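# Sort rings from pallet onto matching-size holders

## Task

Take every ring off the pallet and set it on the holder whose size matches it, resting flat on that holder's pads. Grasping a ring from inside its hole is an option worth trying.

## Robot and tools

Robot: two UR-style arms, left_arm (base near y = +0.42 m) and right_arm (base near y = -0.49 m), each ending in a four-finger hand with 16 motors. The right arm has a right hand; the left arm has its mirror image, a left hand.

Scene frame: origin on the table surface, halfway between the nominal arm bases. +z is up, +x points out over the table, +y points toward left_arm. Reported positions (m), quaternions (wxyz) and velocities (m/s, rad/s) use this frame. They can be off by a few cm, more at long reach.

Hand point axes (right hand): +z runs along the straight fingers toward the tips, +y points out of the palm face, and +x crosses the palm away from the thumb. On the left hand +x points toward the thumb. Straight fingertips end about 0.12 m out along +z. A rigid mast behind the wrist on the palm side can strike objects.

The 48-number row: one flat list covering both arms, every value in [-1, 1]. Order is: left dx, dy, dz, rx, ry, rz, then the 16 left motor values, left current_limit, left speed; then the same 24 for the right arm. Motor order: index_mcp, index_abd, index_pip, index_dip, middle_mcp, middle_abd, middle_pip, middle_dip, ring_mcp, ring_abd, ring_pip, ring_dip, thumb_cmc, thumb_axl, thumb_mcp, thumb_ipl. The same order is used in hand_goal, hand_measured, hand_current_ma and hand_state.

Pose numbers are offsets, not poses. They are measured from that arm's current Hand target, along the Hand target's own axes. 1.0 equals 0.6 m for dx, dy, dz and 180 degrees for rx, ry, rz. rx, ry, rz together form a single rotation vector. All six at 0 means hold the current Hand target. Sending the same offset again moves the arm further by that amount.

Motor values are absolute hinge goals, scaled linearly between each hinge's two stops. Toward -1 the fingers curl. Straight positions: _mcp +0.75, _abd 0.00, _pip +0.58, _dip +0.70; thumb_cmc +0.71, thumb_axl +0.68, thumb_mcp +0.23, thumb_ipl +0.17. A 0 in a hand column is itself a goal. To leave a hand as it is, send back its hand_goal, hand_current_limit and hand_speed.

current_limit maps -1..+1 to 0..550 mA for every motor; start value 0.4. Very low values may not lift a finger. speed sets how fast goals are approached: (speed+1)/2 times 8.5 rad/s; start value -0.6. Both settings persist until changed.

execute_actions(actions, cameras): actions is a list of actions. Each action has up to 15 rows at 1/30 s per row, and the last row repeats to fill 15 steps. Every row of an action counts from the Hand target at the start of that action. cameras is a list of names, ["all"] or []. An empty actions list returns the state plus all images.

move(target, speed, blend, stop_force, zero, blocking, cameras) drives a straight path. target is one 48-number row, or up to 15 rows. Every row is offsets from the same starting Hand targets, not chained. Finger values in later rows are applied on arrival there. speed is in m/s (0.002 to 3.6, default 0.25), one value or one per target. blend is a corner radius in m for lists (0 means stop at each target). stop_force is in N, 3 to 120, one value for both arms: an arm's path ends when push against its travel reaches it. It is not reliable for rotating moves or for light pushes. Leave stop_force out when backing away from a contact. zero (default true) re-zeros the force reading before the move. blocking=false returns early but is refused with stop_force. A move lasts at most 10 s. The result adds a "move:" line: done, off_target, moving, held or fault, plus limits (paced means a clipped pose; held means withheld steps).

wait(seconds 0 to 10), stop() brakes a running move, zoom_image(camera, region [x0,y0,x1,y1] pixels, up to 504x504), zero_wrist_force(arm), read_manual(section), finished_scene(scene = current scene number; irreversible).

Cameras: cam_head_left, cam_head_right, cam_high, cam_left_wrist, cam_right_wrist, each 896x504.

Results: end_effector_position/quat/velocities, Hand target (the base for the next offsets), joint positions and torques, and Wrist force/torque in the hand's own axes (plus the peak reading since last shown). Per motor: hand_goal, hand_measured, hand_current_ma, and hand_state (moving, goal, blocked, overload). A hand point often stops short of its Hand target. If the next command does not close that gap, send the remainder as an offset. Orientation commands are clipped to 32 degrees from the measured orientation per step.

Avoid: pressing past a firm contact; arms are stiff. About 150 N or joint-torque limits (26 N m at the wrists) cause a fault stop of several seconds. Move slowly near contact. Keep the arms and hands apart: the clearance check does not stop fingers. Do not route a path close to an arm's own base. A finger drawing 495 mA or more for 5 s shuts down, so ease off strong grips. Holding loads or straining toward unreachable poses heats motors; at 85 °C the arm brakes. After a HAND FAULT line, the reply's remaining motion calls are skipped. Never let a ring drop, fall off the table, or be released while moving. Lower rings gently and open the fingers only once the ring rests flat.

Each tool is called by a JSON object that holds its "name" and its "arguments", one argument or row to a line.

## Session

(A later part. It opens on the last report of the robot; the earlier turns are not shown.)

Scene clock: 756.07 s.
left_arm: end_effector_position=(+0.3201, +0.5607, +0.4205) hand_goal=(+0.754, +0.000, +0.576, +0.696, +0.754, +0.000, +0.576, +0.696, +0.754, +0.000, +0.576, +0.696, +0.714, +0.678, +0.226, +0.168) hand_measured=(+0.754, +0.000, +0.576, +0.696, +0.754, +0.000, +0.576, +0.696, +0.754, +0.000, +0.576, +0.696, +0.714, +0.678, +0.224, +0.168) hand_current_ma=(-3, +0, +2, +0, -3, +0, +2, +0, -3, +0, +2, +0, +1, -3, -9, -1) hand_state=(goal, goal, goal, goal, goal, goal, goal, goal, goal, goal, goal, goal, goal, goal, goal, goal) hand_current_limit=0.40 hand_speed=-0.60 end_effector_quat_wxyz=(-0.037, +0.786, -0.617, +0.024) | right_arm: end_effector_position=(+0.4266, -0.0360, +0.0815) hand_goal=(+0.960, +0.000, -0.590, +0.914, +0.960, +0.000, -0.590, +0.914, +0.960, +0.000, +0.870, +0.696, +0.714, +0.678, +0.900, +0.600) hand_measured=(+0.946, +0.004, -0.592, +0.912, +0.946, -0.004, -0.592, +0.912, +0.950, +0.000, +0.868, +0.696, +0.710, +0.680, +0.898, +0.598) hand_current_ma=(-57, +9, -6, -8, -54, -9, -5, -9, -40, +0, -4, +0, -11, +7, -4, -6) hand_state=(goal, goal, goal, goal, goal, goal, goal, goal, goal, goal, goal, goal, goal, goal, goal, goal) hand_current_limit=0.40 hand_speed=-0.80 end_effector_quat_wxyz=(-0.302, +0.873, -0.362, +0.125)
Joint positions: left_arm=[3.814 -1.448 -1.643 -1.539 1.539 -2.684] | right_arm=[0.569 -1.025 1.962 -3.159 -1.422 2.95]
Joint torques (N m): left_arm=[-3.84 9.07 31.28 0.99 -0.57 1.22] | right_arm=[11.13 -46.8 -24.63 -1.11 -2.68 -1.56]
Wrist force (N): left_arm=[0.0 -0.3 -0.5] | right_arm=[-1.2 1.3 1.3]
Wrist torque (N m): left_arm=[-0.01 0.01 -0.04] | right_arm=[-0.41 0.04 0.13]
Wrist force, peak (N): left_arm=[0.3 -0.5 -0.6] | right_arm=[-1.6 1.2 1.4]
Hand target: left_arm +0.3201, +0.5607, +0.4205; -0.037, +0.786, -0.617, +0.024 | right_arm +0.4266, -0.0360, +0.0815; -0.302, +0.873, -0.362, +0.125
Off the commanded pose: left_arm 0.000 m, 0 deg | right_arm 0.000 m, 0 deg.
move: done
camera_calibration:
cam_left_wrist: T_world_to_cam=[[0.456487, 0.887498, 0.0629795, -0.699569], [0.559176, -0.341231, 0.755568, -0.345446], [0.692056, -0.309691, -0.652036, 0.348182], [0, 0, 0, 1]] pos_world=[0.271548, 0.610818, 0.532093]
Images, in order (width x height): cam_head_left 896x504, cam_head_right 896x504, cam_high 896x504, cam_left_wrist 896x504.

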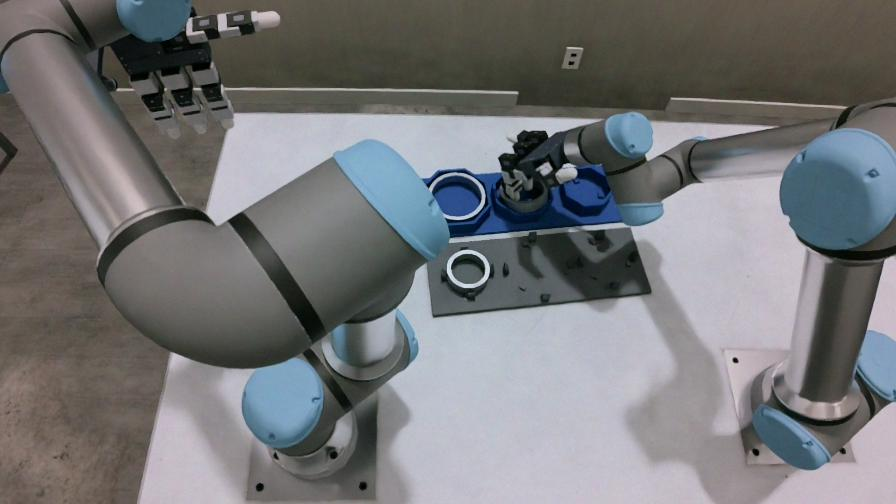

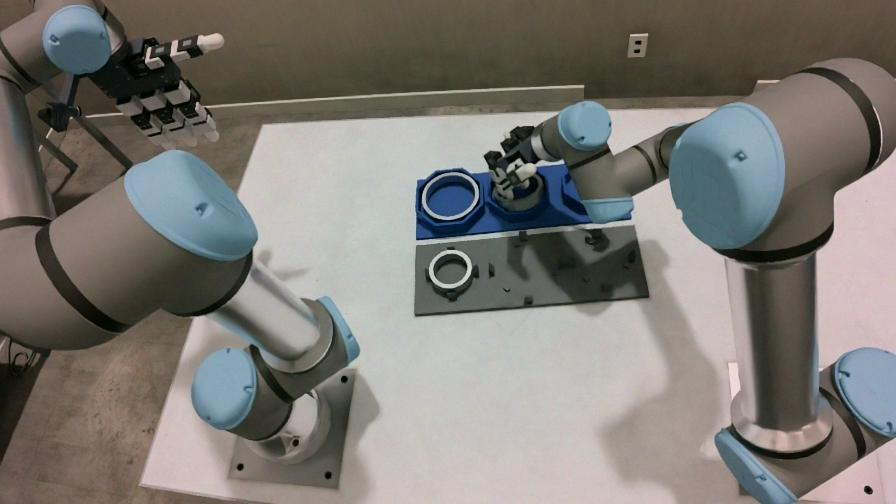

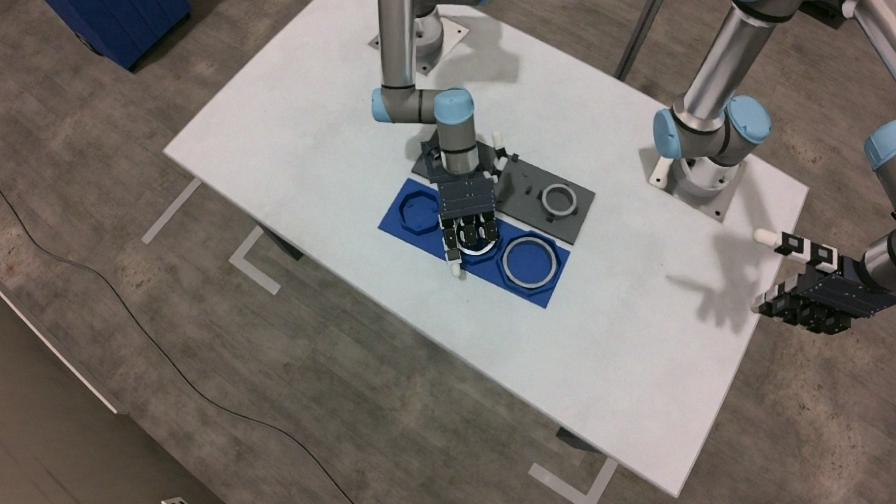

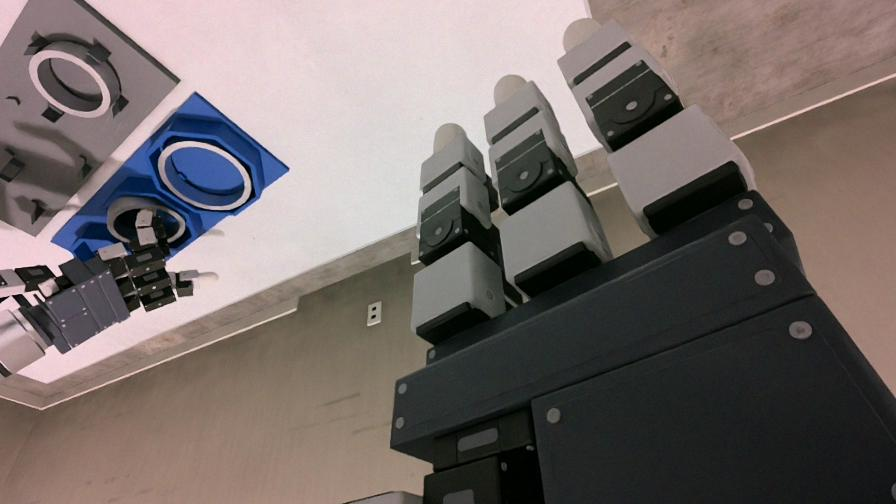

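{"name": "execute_actions", "arguments": {
  "actions": [
    [[0,0,0,0,0,0,0.754,0,0.576,0.696,0.754,0,0.576,0.696,0.754,0,0.576,0.696,0.714,0.678,0.226,0.168,0.4,-0.6,0,0,0,0,0,0,0.96,0.6,-0.59,0.914,0.96,-0.6,-0.59,0.914,0.96,0,0.87,0.696,0.714,0.678,0.9,0.6,0.76,-0.88]],
    [[0,0,0,0,0,0,0.754,0,0.576,0.696,0.754,0,0.576,0.696,0.754,0,0.576,0.696,0.714,0.678,0.226,0.168,0.4,-0.6,0,0,0,0,0,0,0.96,0.6,-0.59,0.914,0.96,-0.6,-0.59,0.914,0.96,0,0.87,0.696,0.714,0.678,0.9,0.6,0.76,-0.88]],
    [[0,0,0,0,0,0,0.754,0,0.576,0.696,0.754,0,0.576,0.696,0.754,0,0.576,0.696,0.714,0.678,0.226,0.168,0.4,-0.6,0,0,0,0,0,0,0.96,0.6,-0.59,0.914,0.96,-0.6,-0.59,0.914,0.96,0,0.87,0.696,0.714,0.678,0.9,0.6,0.76,-0.88]]
  ],
  "cameras": ["cam_head_left","cam_high","cam_head_right","cam_left_wrist"]
}}

{"name": "zoom_image", "arguments": {
  "camera": "cam_head_left",
  "region": [490, 155, 560, 215]
}}

{"name": "zoom_image", "arguments": {
  "camera": "cam_left_wrist",
  "region": [90, 180, 210, 280]
}}

{"name": "zoom_image", "arguments": {
  "camera": "cam_head_right",
  "region": [480, 160, 560, 225]
}}

Scene clock: 768.90 s.
left_arm: end_effector_position=(+0.3201, +0.5607, +0.4205) hand_goal=(+0.754, +0.000, +0.576, +0.696, +0.754, +0.000, +0.576, +0.696, +0.754, +0.000, +0.576, +0.696, +0.714, +0.678, +0.226, +0.168) hand_measured=(+0.754, +0.000, +0.576, +0.696, +0.754, +0.000, +0.576, +0.696, +0.754, +0.000, +0.576, +0.696, +0.714, +0.678, +0.224, +0.168) hand_current_ma=(-3, +0, +2, +0, -3, +0, +2, +0, -3, +0, +2, +0, +1, -3, -9, -1) hand_state=(goal, goal, goal, goal, goal, goal, goal, goal, goal, goal, goal, goal, goal, goal, goal, goal) hand_current_limit=0.40 hand_speed=-0.60 end_effector_quat_wxyz=(-0.037, +0.786, -0.617, +0.024) | right_arm: end_effector_position=(+0.4266, -0.0360, +0.0815) hand_goal=(+0.960, +0.600, -0.590, +0.914, +0.960, -0.600, -0.590, +0.914, +0.960, +0.000, +0.870, +0.696, +0.714, +0.678, +0.900, +0.600) hand_measured=(+0.954, +0.336, -0.606, +0.906, +0.958, -0.374, -0.608, +0.904, +0.950, +0.000, +0.868, +0.696, +0.710, +0.680, +0.898, +0.598) hand_current_ma=(-20, -484, -60, -27, -10, +484, -65, -36, -40, +0, -4, +0, -11, +7, -4, -6) hand_state=(goal, blocked, goal, goal, goal, blocked, goal, goal, goal, goal, goal, goal, goal, goal, goal, goal) hand_current_limit=0.76 hand_speed=-0.88 end_effector_quat_wxyz=(-0.302, +0.873, -0.362, +0.125)
Joint positions: left_arm=[3.814 -1.448 -1.643 -1.539 1.539 -2.684] | right_arm=[0.569 -1.025 1.961 -3.159 -1.422 2.95]
Joint torques (N m): left_arm=[-4.19 8.58 30.89 1.13 -0.42 1.23] | right_arm=[10.84 -46.93 -24.02 -3.74 -0.21 -1.14]
Wrist force (N): left_arm=[0.1 -0.2 -0.5] | right_arm=[-1.2 3.3 5.3]
Wrist torque (N m): left_arm=[0.01 -0.01 -0.04] | right_arm=[-0.65 0.03 0.12]
Wrist force, peak (N): left_arm=[0.2 -0.4 -0.7] | right_arm=[-1.3 3.4 5.4]
Hand target: left_arm +0.3201, +0.5607, +0.4205; -0.037, +0.786, -0.617, +0.024 | right_arm +0.4266, -0.0360, +0.0815; -0.302, +0.873, -0.362, +0.125
Off the commanded pose: left_arm 0.000 m, 0 deg | right_arm 0.000 m, 0 deg.
camera_calibration:
cam_left_wrist: T_world_to_cam=[[0.456487, 0.887498, 0.0629795, -0.699569], [0.559176, -0.341231, 0.755568, -0.345446], [0.692056, -0.309691, -0.652036, 0.348182], [0, 0, 0, 1]] pos_world=[0.271548, 0.610818, 0.532093]
Images, in order (width x height): cam_head_left 896x504, cam_head_right 896x504, cam_high 896x504, cam_left_wrist 896x504.

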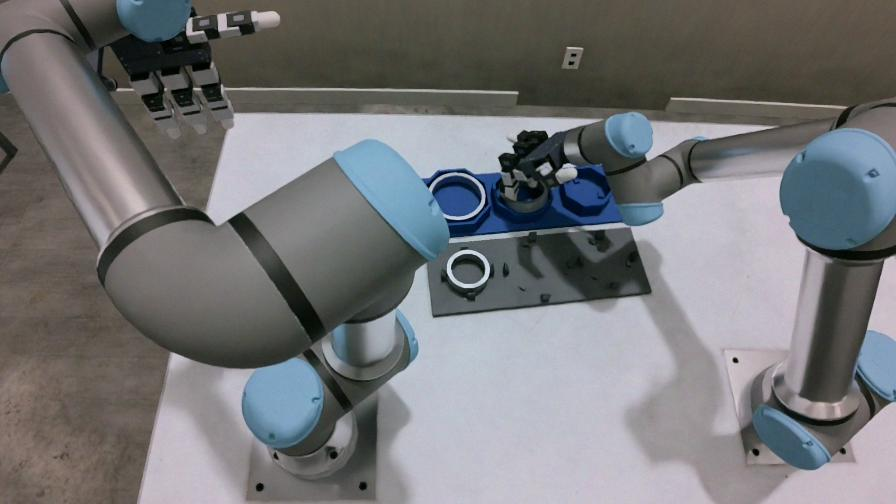

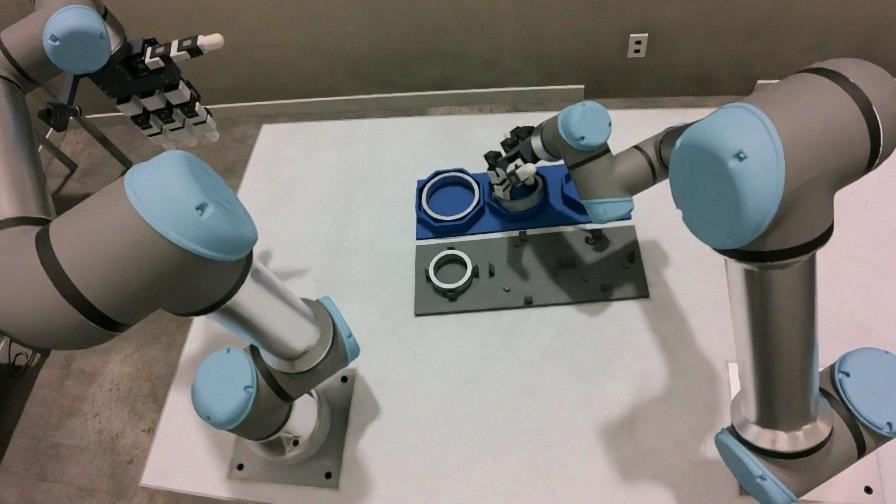

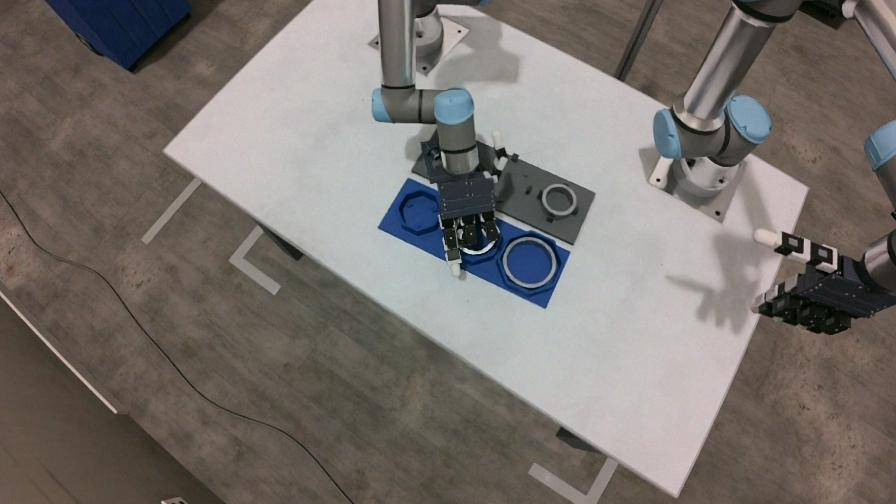

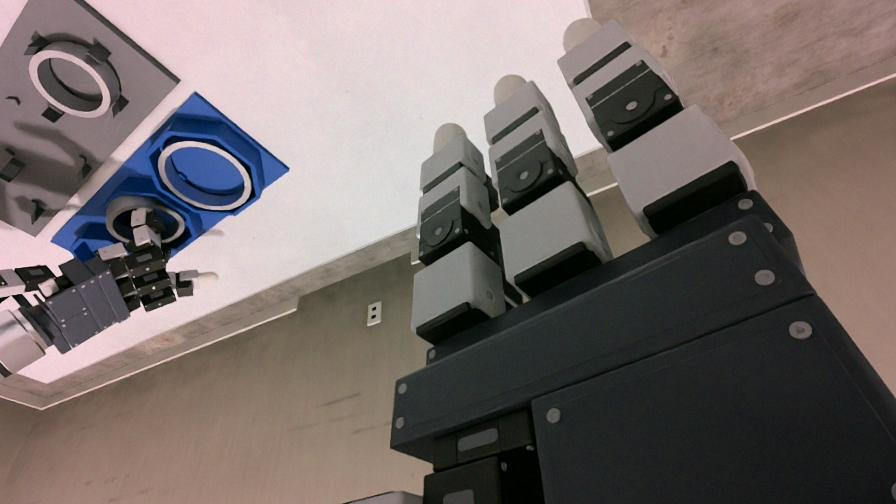

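Scaled by 7.200 from the camera's 896x504 image, which has a finer 1280x720 frame.

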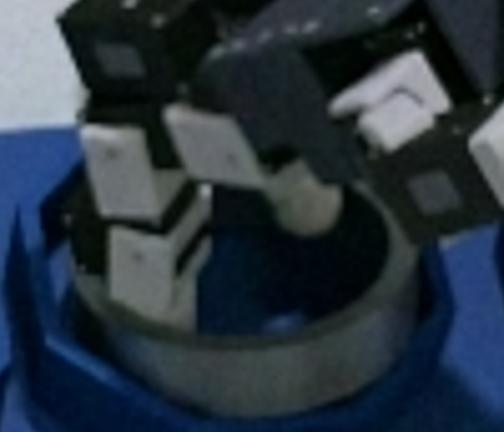

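Scaled by 4.200 from the camera's 896x504 image, which has a finer 1280x720 frame.

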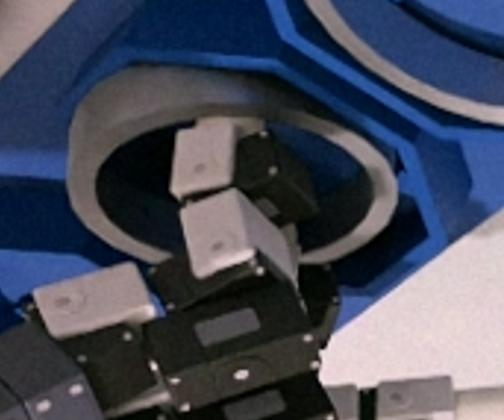

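Scaled by 6.300 from the camera's 896x504 image, which has a finer 1280x720 frame.

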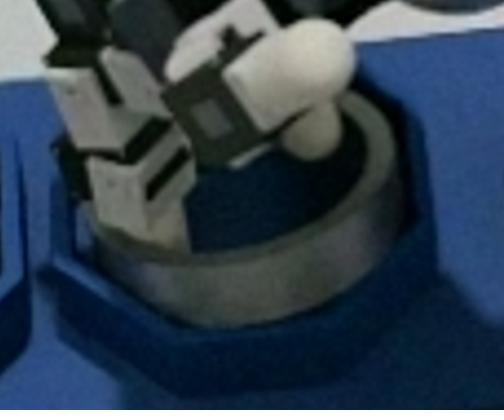

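{"name": "move", "arguments": {
  "target": [0,0,0,0,0,0,0.754,0,0.576,0.696,0.754,0,0.576,0.696,0.754,0,0.576,0.696,0.714,0.678,0.226,0.168,0.4,-0.6,0,-0.0410,-0.0525,0,0,0,0.96,0.6,-0.59,0.914,0.96,-0.6,-0.59,0.914,0.96,0,0.87,0.696,0.714,0.678,0.9,0.6,0.76,-0.88],
  "speed": 0.04,
  "cameras": ["cam_head_left","cam_head_right","cam_left_wrist","cam_right_wrist"]
}}

{"name": "zoom_image", "arguments": {
  "camera": "cam_head_left",
  "region": [490, 145, 560, 205]
}}

{"name": "zoom_image", "arguments": {
  "camera": "cam_left_wrist",
  "region": [70, 180, 210, 300]
}}

{"name": "zoom_image", "arguments": {
  "camera": "cam_right_wrist",
  "region": [300, 0, 700, 200]
}}

Scene clock: 777.67 s.
left_arm: end_effector_position=(+0.3201, +0.5607, +0.4205) hand_goal=(+0.754, +0.000, +0.576, +0.696, +0.754, +0.000, +0.576, +0.696, +0.754, +0.000, +0.576, +0.696, +0.714, +0.678, +0.226, +0.168) hand_measured=(+0.754, +0.000, +0.576, +0.696, +0.754, +0.000, +0.576, +0.696, +0.754, +0.000, +0.576, +0.696, +0.714, +0.678, +0.224, +0.168) hand_current_ma=(-3, +0, +2, +0, -3, +0, +2, +0, -3, +0, +2, +0, +1, -3, -9, -1) hand_state=(goal, goal, goal, goal, goal, goal, goal, goal, goal, goal, goal, goal, goal, goal, goal, goal) hand_current_limit=0.40 hand_speed=-0.60 end_effector_quat_wxyz=(-0.037, +0.786, -0.617, +0.024) | right_arm: end_effector_position=(+0.4265, -0.0360, +0.1214) hand_goal=(+0.960, +0.600, -0.590, +0.914, +0.960, -0.600, -0.590, +0.914, +0.960, +0.000, +0.870, +0.696, +0.714, +0.678, +0.900, +0.600) hand_measured=(+0.946, +0.336, -0.610, +0.904, +0.956, -0.400, -0.616, +0.900, +0.950, +0.000, +0.868, +0.696, +0.710, +0.680, +0.898, +0.598) hand_current_ma=(-56, -484, -76, -35, -16, +484, -98, -55, -40, +0, -4, +0, -11, +7, -4, -6) hand_state=(goal, blocked, blocked, goal, goal, blocked, blocked, goal, goal, goal, goal, goal, goal, goal, goal, goal) hand_current_limit=0.76 hand_speed=-0.88 end_effector_quat_wxyz=(-0.302, +0.873, -0.362, +0.125)
Joint positions: left_arm=[3.814 -1.448 -1.643 -1.539 1.539 -2.684] | right_arm=[0.569 -1.104 1.944 -3.063 -1.422 2.95]
Joint torques (N m): left_arm=[-3.8 8.76 30.94 0.92 -0.44 1.02] | right_arm=[-5.23 -48.87 -27.76 -1.92 2.81 0.05]
Wrist force (N): left_arm=[0.1 -0.2 -0.5] | right_arm=[-1.1 4.4 5.2]
Wrist torque (N m): left_arm=[0.01 -0.01 -0.03] | right_arm=[-0.68 0.02 0.15]
Wrist force, peak (N): left_arm=[0.2 -0.6 -0.6] | right_arm=[-1.2 4.2 5.8]
Hand target: left_arm +0.3201, +0.5607, +0.4205; -0.037, +0.786, -0.617, +0.024 | right_arm +0.4265, -0.0360, +0.1215; -0.302, +0.873, -0.362, +0.125
Off the commanded pose: left_arm 0.000 m, 0 deg | right_arm 0.000 m, 0 deg.
move: done
camera_calibration:
cam_left_wrist: T_world_to_cam=[[0.456487, 0.887498, 0.0629795, -0.699569], [0.559176, -0.341231, 0.755568, -0.345446], [0.692056, -0.309691, -0.652036, 0.348182], [0, 0, 0, 1]] pos_world=[0.271548, 0.610818, 0.532093]
cam_right_wrist: T_world_to_cam=[[-0.904963, 0.240571, -0.350953, 0.467583], [-0.292857, 0.246192, 0.923918, -0.0332014], [0.30867, 0.93889, -0.152342, 0.0460009], [0, 0, 0, 1]] pos_world=[0.399223, -0.147503, 0.201783]
Images, in order (width x height): cam_head_left 896x504, cam_head_right 896x504, cam_left_wrist 896x504, cam_right_wrist 896x504.

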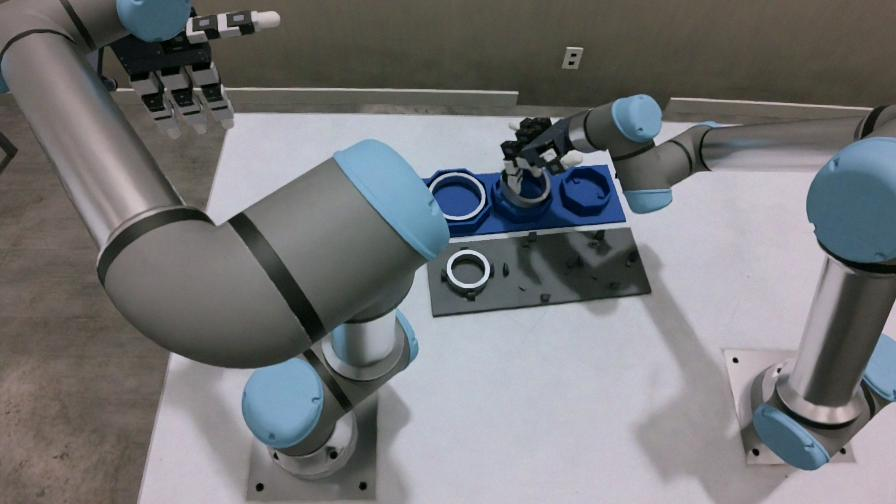

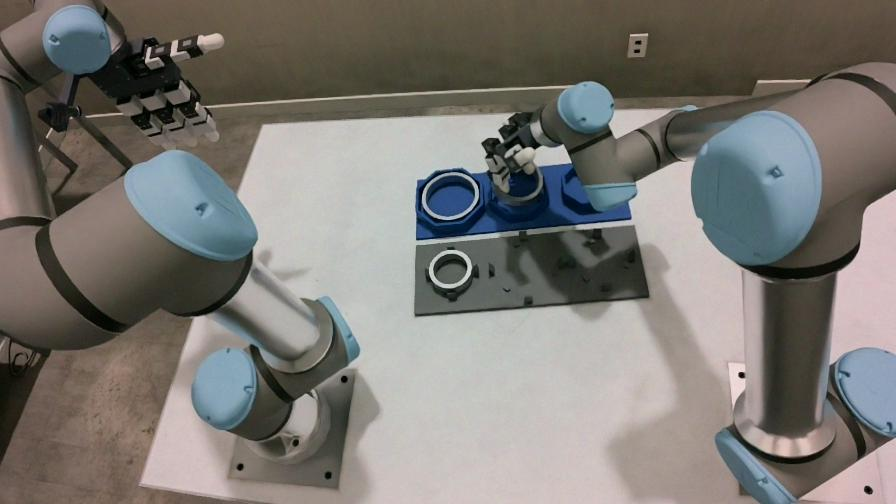

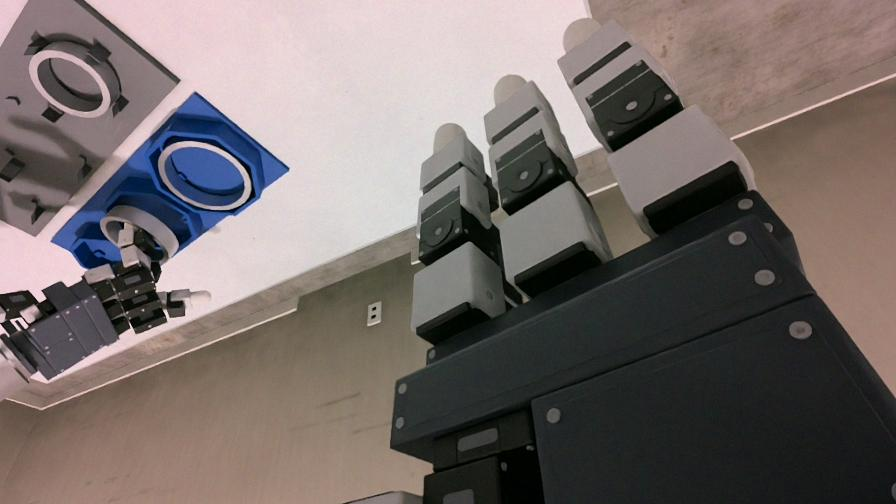

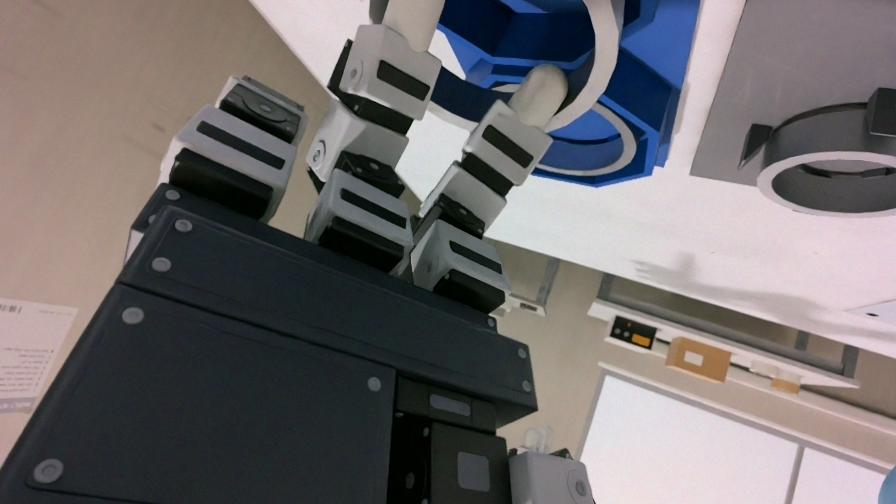

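Scaled by 7.200 from the camera's 896x504 image, which has a finer 1280x720 frame.

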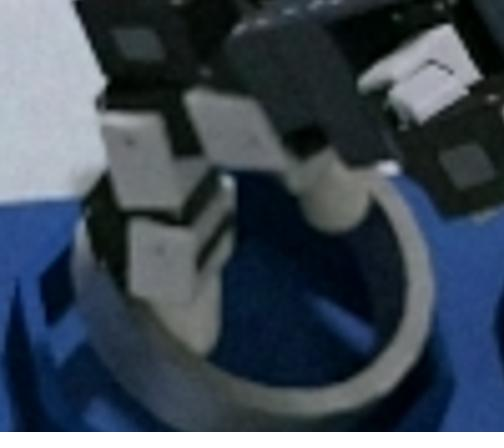

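Scaled by 3.600 from the camera's 896x504 image, which has a finer 1280x720 frame.

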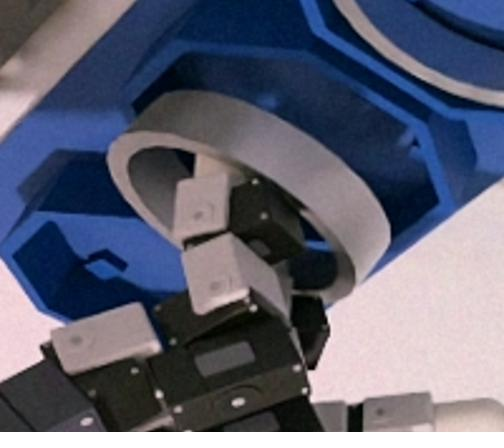

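Scaled by 1.260 from the camera's 896x504 image, which has a finer 1280x720 frame.

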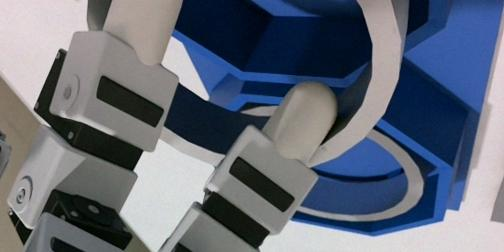

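{"name": "move", "arguments": {
  "target": [0,0,0,0,0,0,0.754,0,0.576,0.696,0.754,0,0.576,0.696,0.754,0,0.576,0.696,0.714,0.678,0.226,0.168,0.4,-0.6,0,0.0515,0.0687,0,0,0,0.96,0.6,-0.59,0.914,0.96,-0.6,-0.59,0.914,0.96,0,0.87,0.696,0.714,0.678,0.9,0.6,0.76,-0.88],
  "speed": 0.02,
  "stop_force": 8,
  "cameras": ["cam_head_left","cam_head_right","cam_left_wrist","cam_high"]
}}

{"name": "zoom_image", "arguments": {
  "camera": "cam_head_left",
  "region": [490, 155, 560, 215]
}}

{"name": "zoom_image", "arguments": {
  "camera": "cam_left_wrist",
  "region": [90, 180, 210, 280]
}}

{"name": "zoom_image", "arguments": {
  "camera": "cam_high",
  "region": [430, 190, 520, 270]
}}

Scene clock: 808.13 s.
left_arm: end_effector_position=(+0.3201, +0.5607, +0.4205) hand_goal=(+0.754, +0.000, +0.576, +0.696, +0.754, +0.000, +0.576, +0.696, +0.754, +0.000, +0.576, +0.696, +0.714, +0.678, +0.226, +0.168) hand_measured=(+0.754, +0.000, +0.576, +0.696, +0.754, +0.000, +0.576, +0.696, +0.754, +0.000, +0.576, +0.696, +0.714, +0.678, +0.224, +0.168) hand_current_ma=(-3, +0, +2, +0, -3, +0, +2, +0, -3, +0, +2, +0, +1, -3, -9, -1) hand_state=(goal, goal, goal, goal, goal, goal, goal, goal, goal, goal, goal, goal, goal, goal, goal, goal) hand_current_limit=0.40 hand_speed=-0.60 end_effector_quat_wxyz=(-0.037, +0.786, -0.617, +0.024) | right_arm: end_effector_position=(+0.4273, -0.0353, +0.0753) hand_goal=(+0.960, +0.600, -0.590, +0.914, +0.960, -0.600, -0.590, +0.914, +0.960, +0.000, +0.870, +0.696, +0.714, +0.678, +0.900, +0.600) hand_measured=(+0.948, +0.336, -0.620, +0.900, +0.972, -0.466, -0.642, +0.890, +0.950, +0.000, +0.868, +0.696, +0.710, +0.680, +0.898, +0.598) hand_current_ma=(-47, -484, -121, -51, +44, +484, -212, -92, -40, +0, -4, +0, -11, +7, -4, -6) hand_state=(goal, blocked, blocked, goal, goal, blocked, blocked, blocked, goal, goal, goal, goal, goal, goal, goal, goal) hand_current_limit=0.76 hand_speed=-0.88 end_effector_quat_wxyz=(-0.302, +0.873, -0.362, +0.125)
Joint positions: left_arm=[3.814 -1.448 -1.643 -1.539 1.539 -2.684] | right_arm=[0.569 -1.01 1.96 -3.173 -1.423 2.951]
Joint torques (N m): left_arm=[-4.12 8.66 30.41 1.09 -0.32 1.09] | right_arm=[7.82 -49.76 -25.54 -1.68 -1.06 0.91]
Wrist force (N): left_arm=[0.1 -0.4 -0.4] | right_arm=[-0.5 3.2 5.3]
Wrist torque (N m): left_arm=[-0.03 0.00 -0.03] | right_arm=[-0.66 0.11 0.04]
Wrist force, peak (N): left_arm=[0.1 -0.4 -0.7] | right_arm=[-1.2 4.6 5.4]
Hand target: left_arm +0.3201, +0.5607, +0.4205; -0.037, +0.786, -0.617, +0.024 | right_arm +0.4273, -0.0353, +0.0753; -0.302, +0.873, -0.362, +0.125 (not the last commanded pose)
Off the commanded pose: left_arm 0.000 m, 0 deg | right_arm 0.005 m, 0 deg.
move: contact (right_arm)
camera_calibration:
cam_left_wrist: T_world_to_cam=[[0.456487, 0.887498, 0.0629795, -0.699569], [0.559176, -0.341231, 0.755568, -0.345446], [0.692056, -0.309691, -0.652036, 0.348182], [0, 0, 0, 1]] pos_world=[0.271548, 0.610818, 0.532093]
Images, in order (width x height): cam_head_left 896x504, cam_head_right 896x504, cam_high 896x504, cam_left_wrist 896x504.

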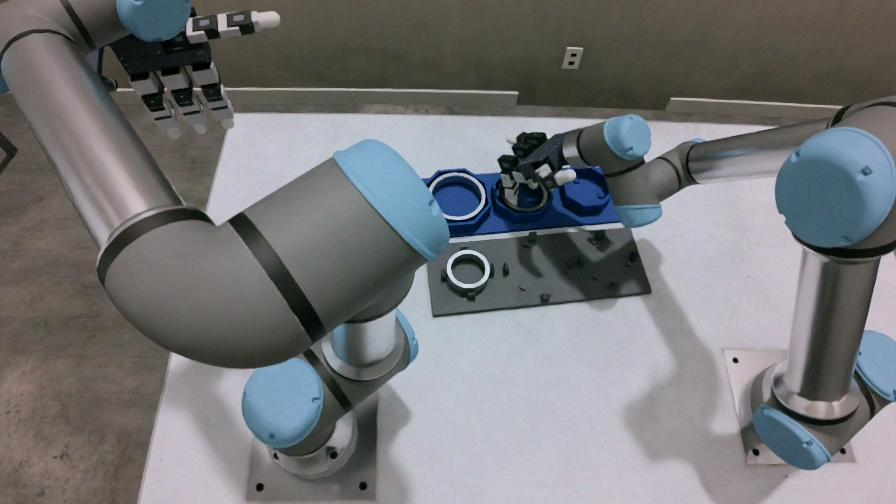

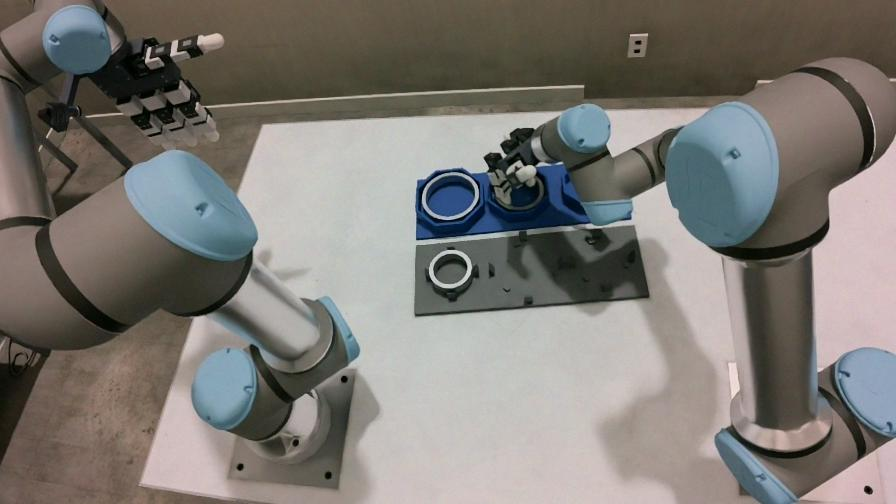

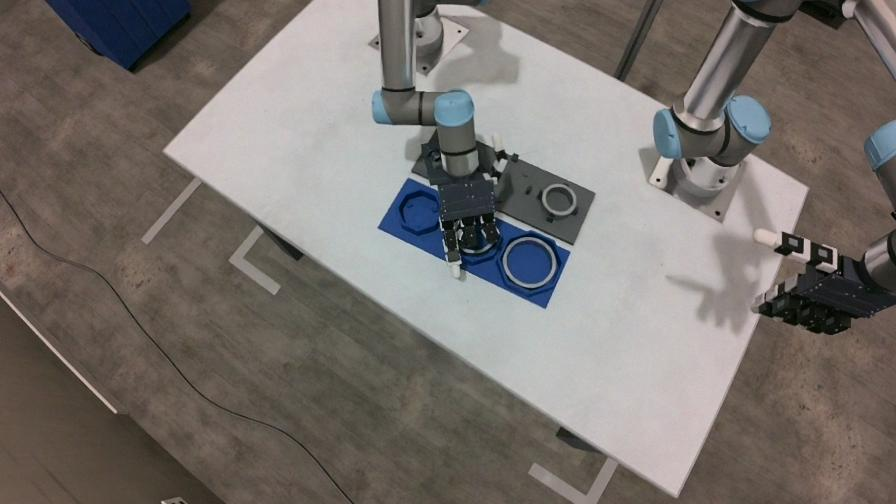

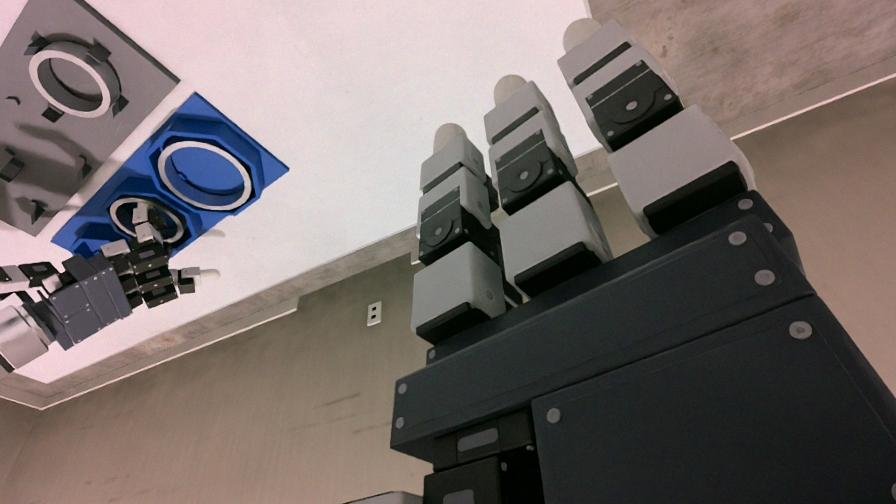

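Scaled by 7.200 from the camera's 896x504 image, which has a finer 1280x720 frame.

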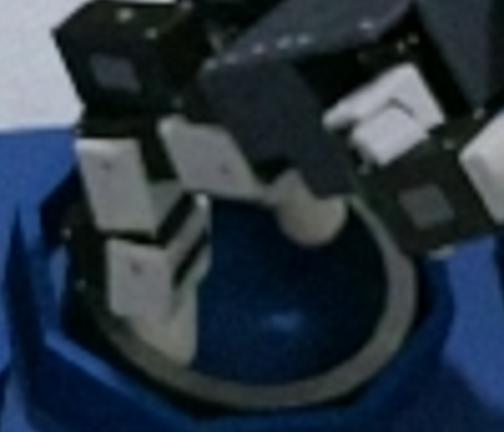

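Scaled by 4.200 from the camera's 896x504 image, which has a finer 1280x720 frame.

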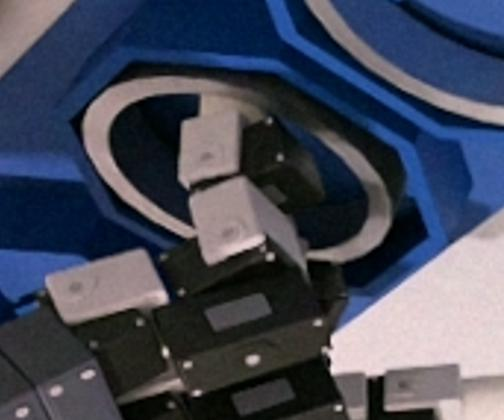

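Scaled by 5.600 from the camera's 896x504 image, which has a finer 1280x720 frame.

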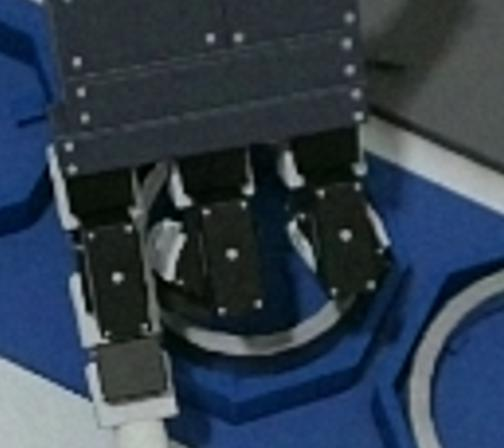

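{"name": "execute_actions", "arguments": {
  "actions": [
    [[0,0,0,0,0,0,0.754,0,0.576,0.696,0.754,0,0.576,0.696,0.754,0,0.576,0.696,0.714,0.678,0.226,0.168,0.4,-0.6,0,0,0,0,0,0,0.96,0,-0.59,0.914,0.96,0,-0.59,0.914,0.96,0,0.87,0.696,0.714,0.678,0.9,0.6,0.0,-0.93]],
    [[0,0,0,0,0,0,0.754,0,0.576,0.696,0.754,0,0.576,0.696,0.754,0,0.576,0.696,0.714,0.678,0.226,0.168,0.4,-0.6,0,0,0,0,0,0,0.96,0,-0.59,0.914,0.96,0,-0.59,0.914,0.96,0,0.87,0.696,0.714,0.678,0.9,0.6,0.0,-0.93]]
  ],
  "cameras": ["cam_high","cam_left_wrist","cam_head_left"]
}}

{"name": "zoom_image", "arguments": {
  "camera": "cam_high",
  "region": [430, 190, 520, 270]
}}

{"name": "zoom_image", "arguments": {
  "camera": "cam_left_wrist",
  "region": [90, 180, 210, 280]
}}

{"name": "zoom_image", "arguments": {
  "camera": "cam_head_left",
  "region": [490, 155, 560, 215]
}}

Scene clock: 818.80 s.
left_arm: end_effector_position=(+0.3201, +0.5607, +0.4205) hand_goal=(+0.754, +0.000, +0.576, +0.696, +0.754, +0.000, +0.576, +0.696, +0.754, +0.000, +0.576, +0.696, +0.714, +0.678, +0.226, +0.168) hand_measured=(+0.754, +0.000, +0.576, +0.696, +0.754, +0.000, +0.576, +0.696, +0.754, +0.000, +0.576, +0.696, +0.714, +0.678, +0.224, +0.168) hand_current_ma=(-3, +0, +2, +0, -3, +0, +2, +0, -3, +0, +2, +0, +1, -3, -9, -1) hand_state=(goal, goal, goal, goal, goal, goal, goal, goal, goal, goal, goal, goal, goal, goal, goal, goal) hand_current_limit=0.40 hand_speed=-0.60 end_effector_quat_wxyz=(-0.037, +0.786, -0.617, +0.024) | right_arm: end_effector_position=(+0.4273, -0.0353, +0.0753) hand_goal=(+0.960, +0.000, -0.590, +0.914, +0.960, +0.000, -0.590, +0.914, +0.960, +0.000, +0.870, +0.696, +0.714, +0.678, +0.900, +0.600) hand_measured=(+0.948, +0.004, -0.592, +0.912, +0.952, -0.004, -0.592, +0.912, +0.950, +0.000, +0.868, +0.696, +0.710, +0.680, +0.898, +0.598) hand_current_ma=(-49, +9, -6, -8, -29, -9, -5, -9, -40, +0, -4, +0, -11, +7, -4, -6) hand_state=(goal, goal, goal, goal, goal, goal, goal, goal, goal, goal, goal, goal, goal, goal, goal, goal) hand_current_limit=0.00 hand_speed=-0.93 end_effector_quat_wxyz=(-0.302, +0.873, -0.362, +0.125)
Joint positions: left_arm=[3.814 -1.448 -1.643 -1.539 1.539 -2.684] | right_arm=[0.569 -1.01 1.96 -3.173 -1.422 2.951]
Joint torques (N m): left_arm=[-3.99 9.14 30.47 1.13 -0.28 1.05] | right_arm=[-9.38 -32.62 -11.24 -1.91 0.49 -1.25]
Wrist force (N): left_arm=[0.0 -0.3 -0.4] | right_arm=[-1.3 1.4 1.4]
Wrist torque (N m): left_arm=[-0.02 0.00 -0.04] | right_arm=[-0.41 0.05 0.05]
Wrist force, peak (N): left_arm=[0.3 -0.4 -0.6] | right_arm=[-0.5 3.5 5.8]
Hand target: left_arm +0.3201, +0.5607, +0.4205; -0.037, +0.786, -0.617, +0.024 | right_arm +0.4273, -0.0353, +0.0753; -0.302, +0.873, -0.362, +0.125
Off the commanded pose: left_arm 0.000 m, 0 deg | right_arm 0.000 m, 0 deg.
camera_calibration:
cam_left_wrist: T_world_to_cam=[[0.456487, 0.887498, 0.0629795, -0.699569], [0.559176, -0.341231, 0.755568, -0.345446], [0.692056, -0.309691, -0.652036, 0.348182], [0, 0, 0, 1]] pos_world=[0.271548, 0.610818, 0.532093]
Images, in order (width x height): cam_head_left 896x504, cam_high 896x504, cam_left_wrist 896x504.

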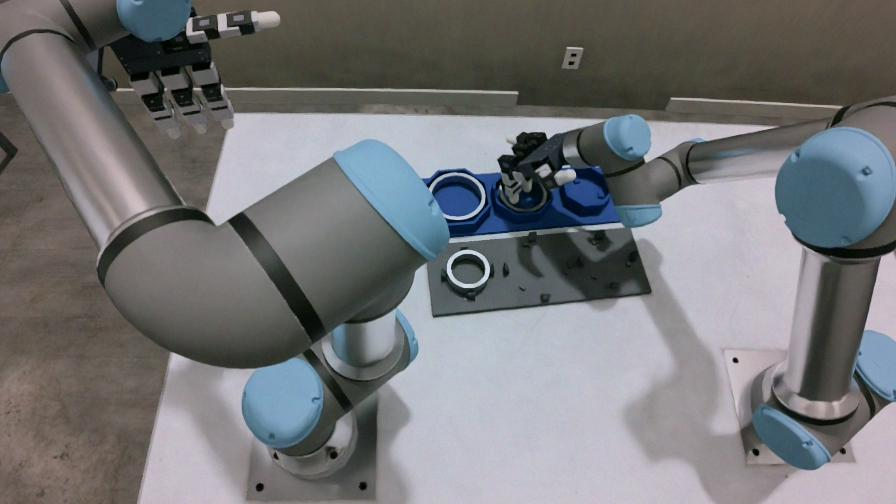

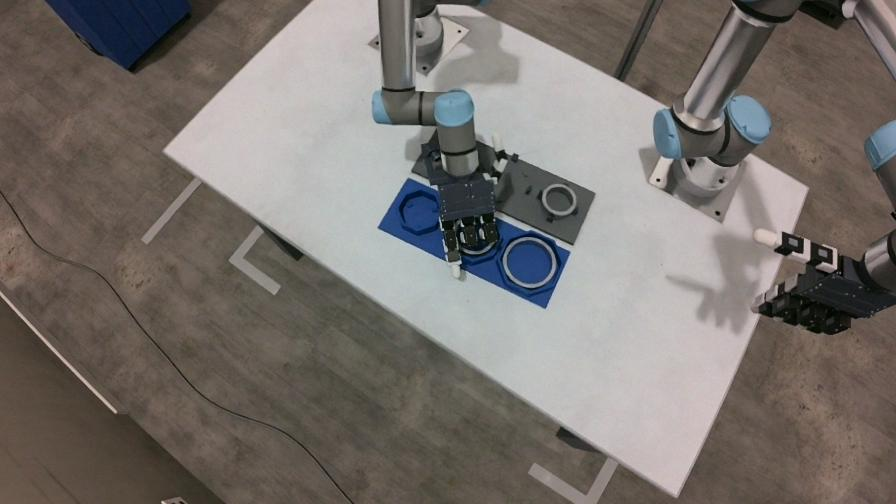

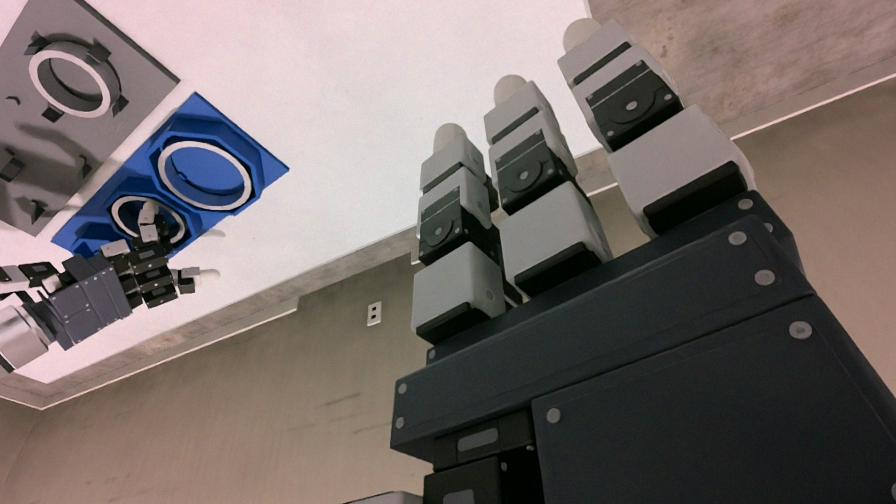

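Scaled by 5.600 from the camera's 896x504 image, which has a finer 1280x720 frame.

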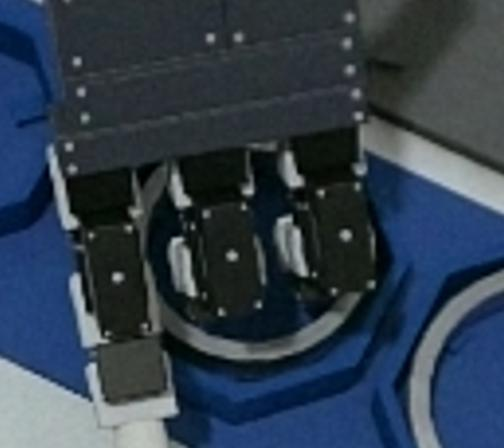

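Scaled by 4.200 from the camera's 896x504 image, which has a finer 1280x720 frame.

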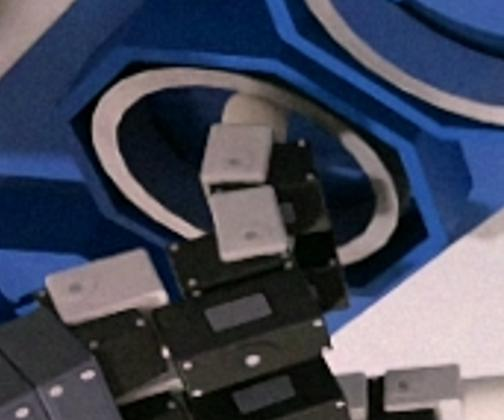

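Scaled by 7.200 from the camera's 896x504 image, which has a finer 1280x720 frame.

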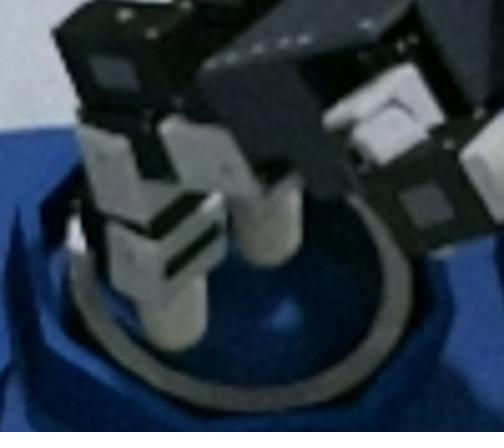

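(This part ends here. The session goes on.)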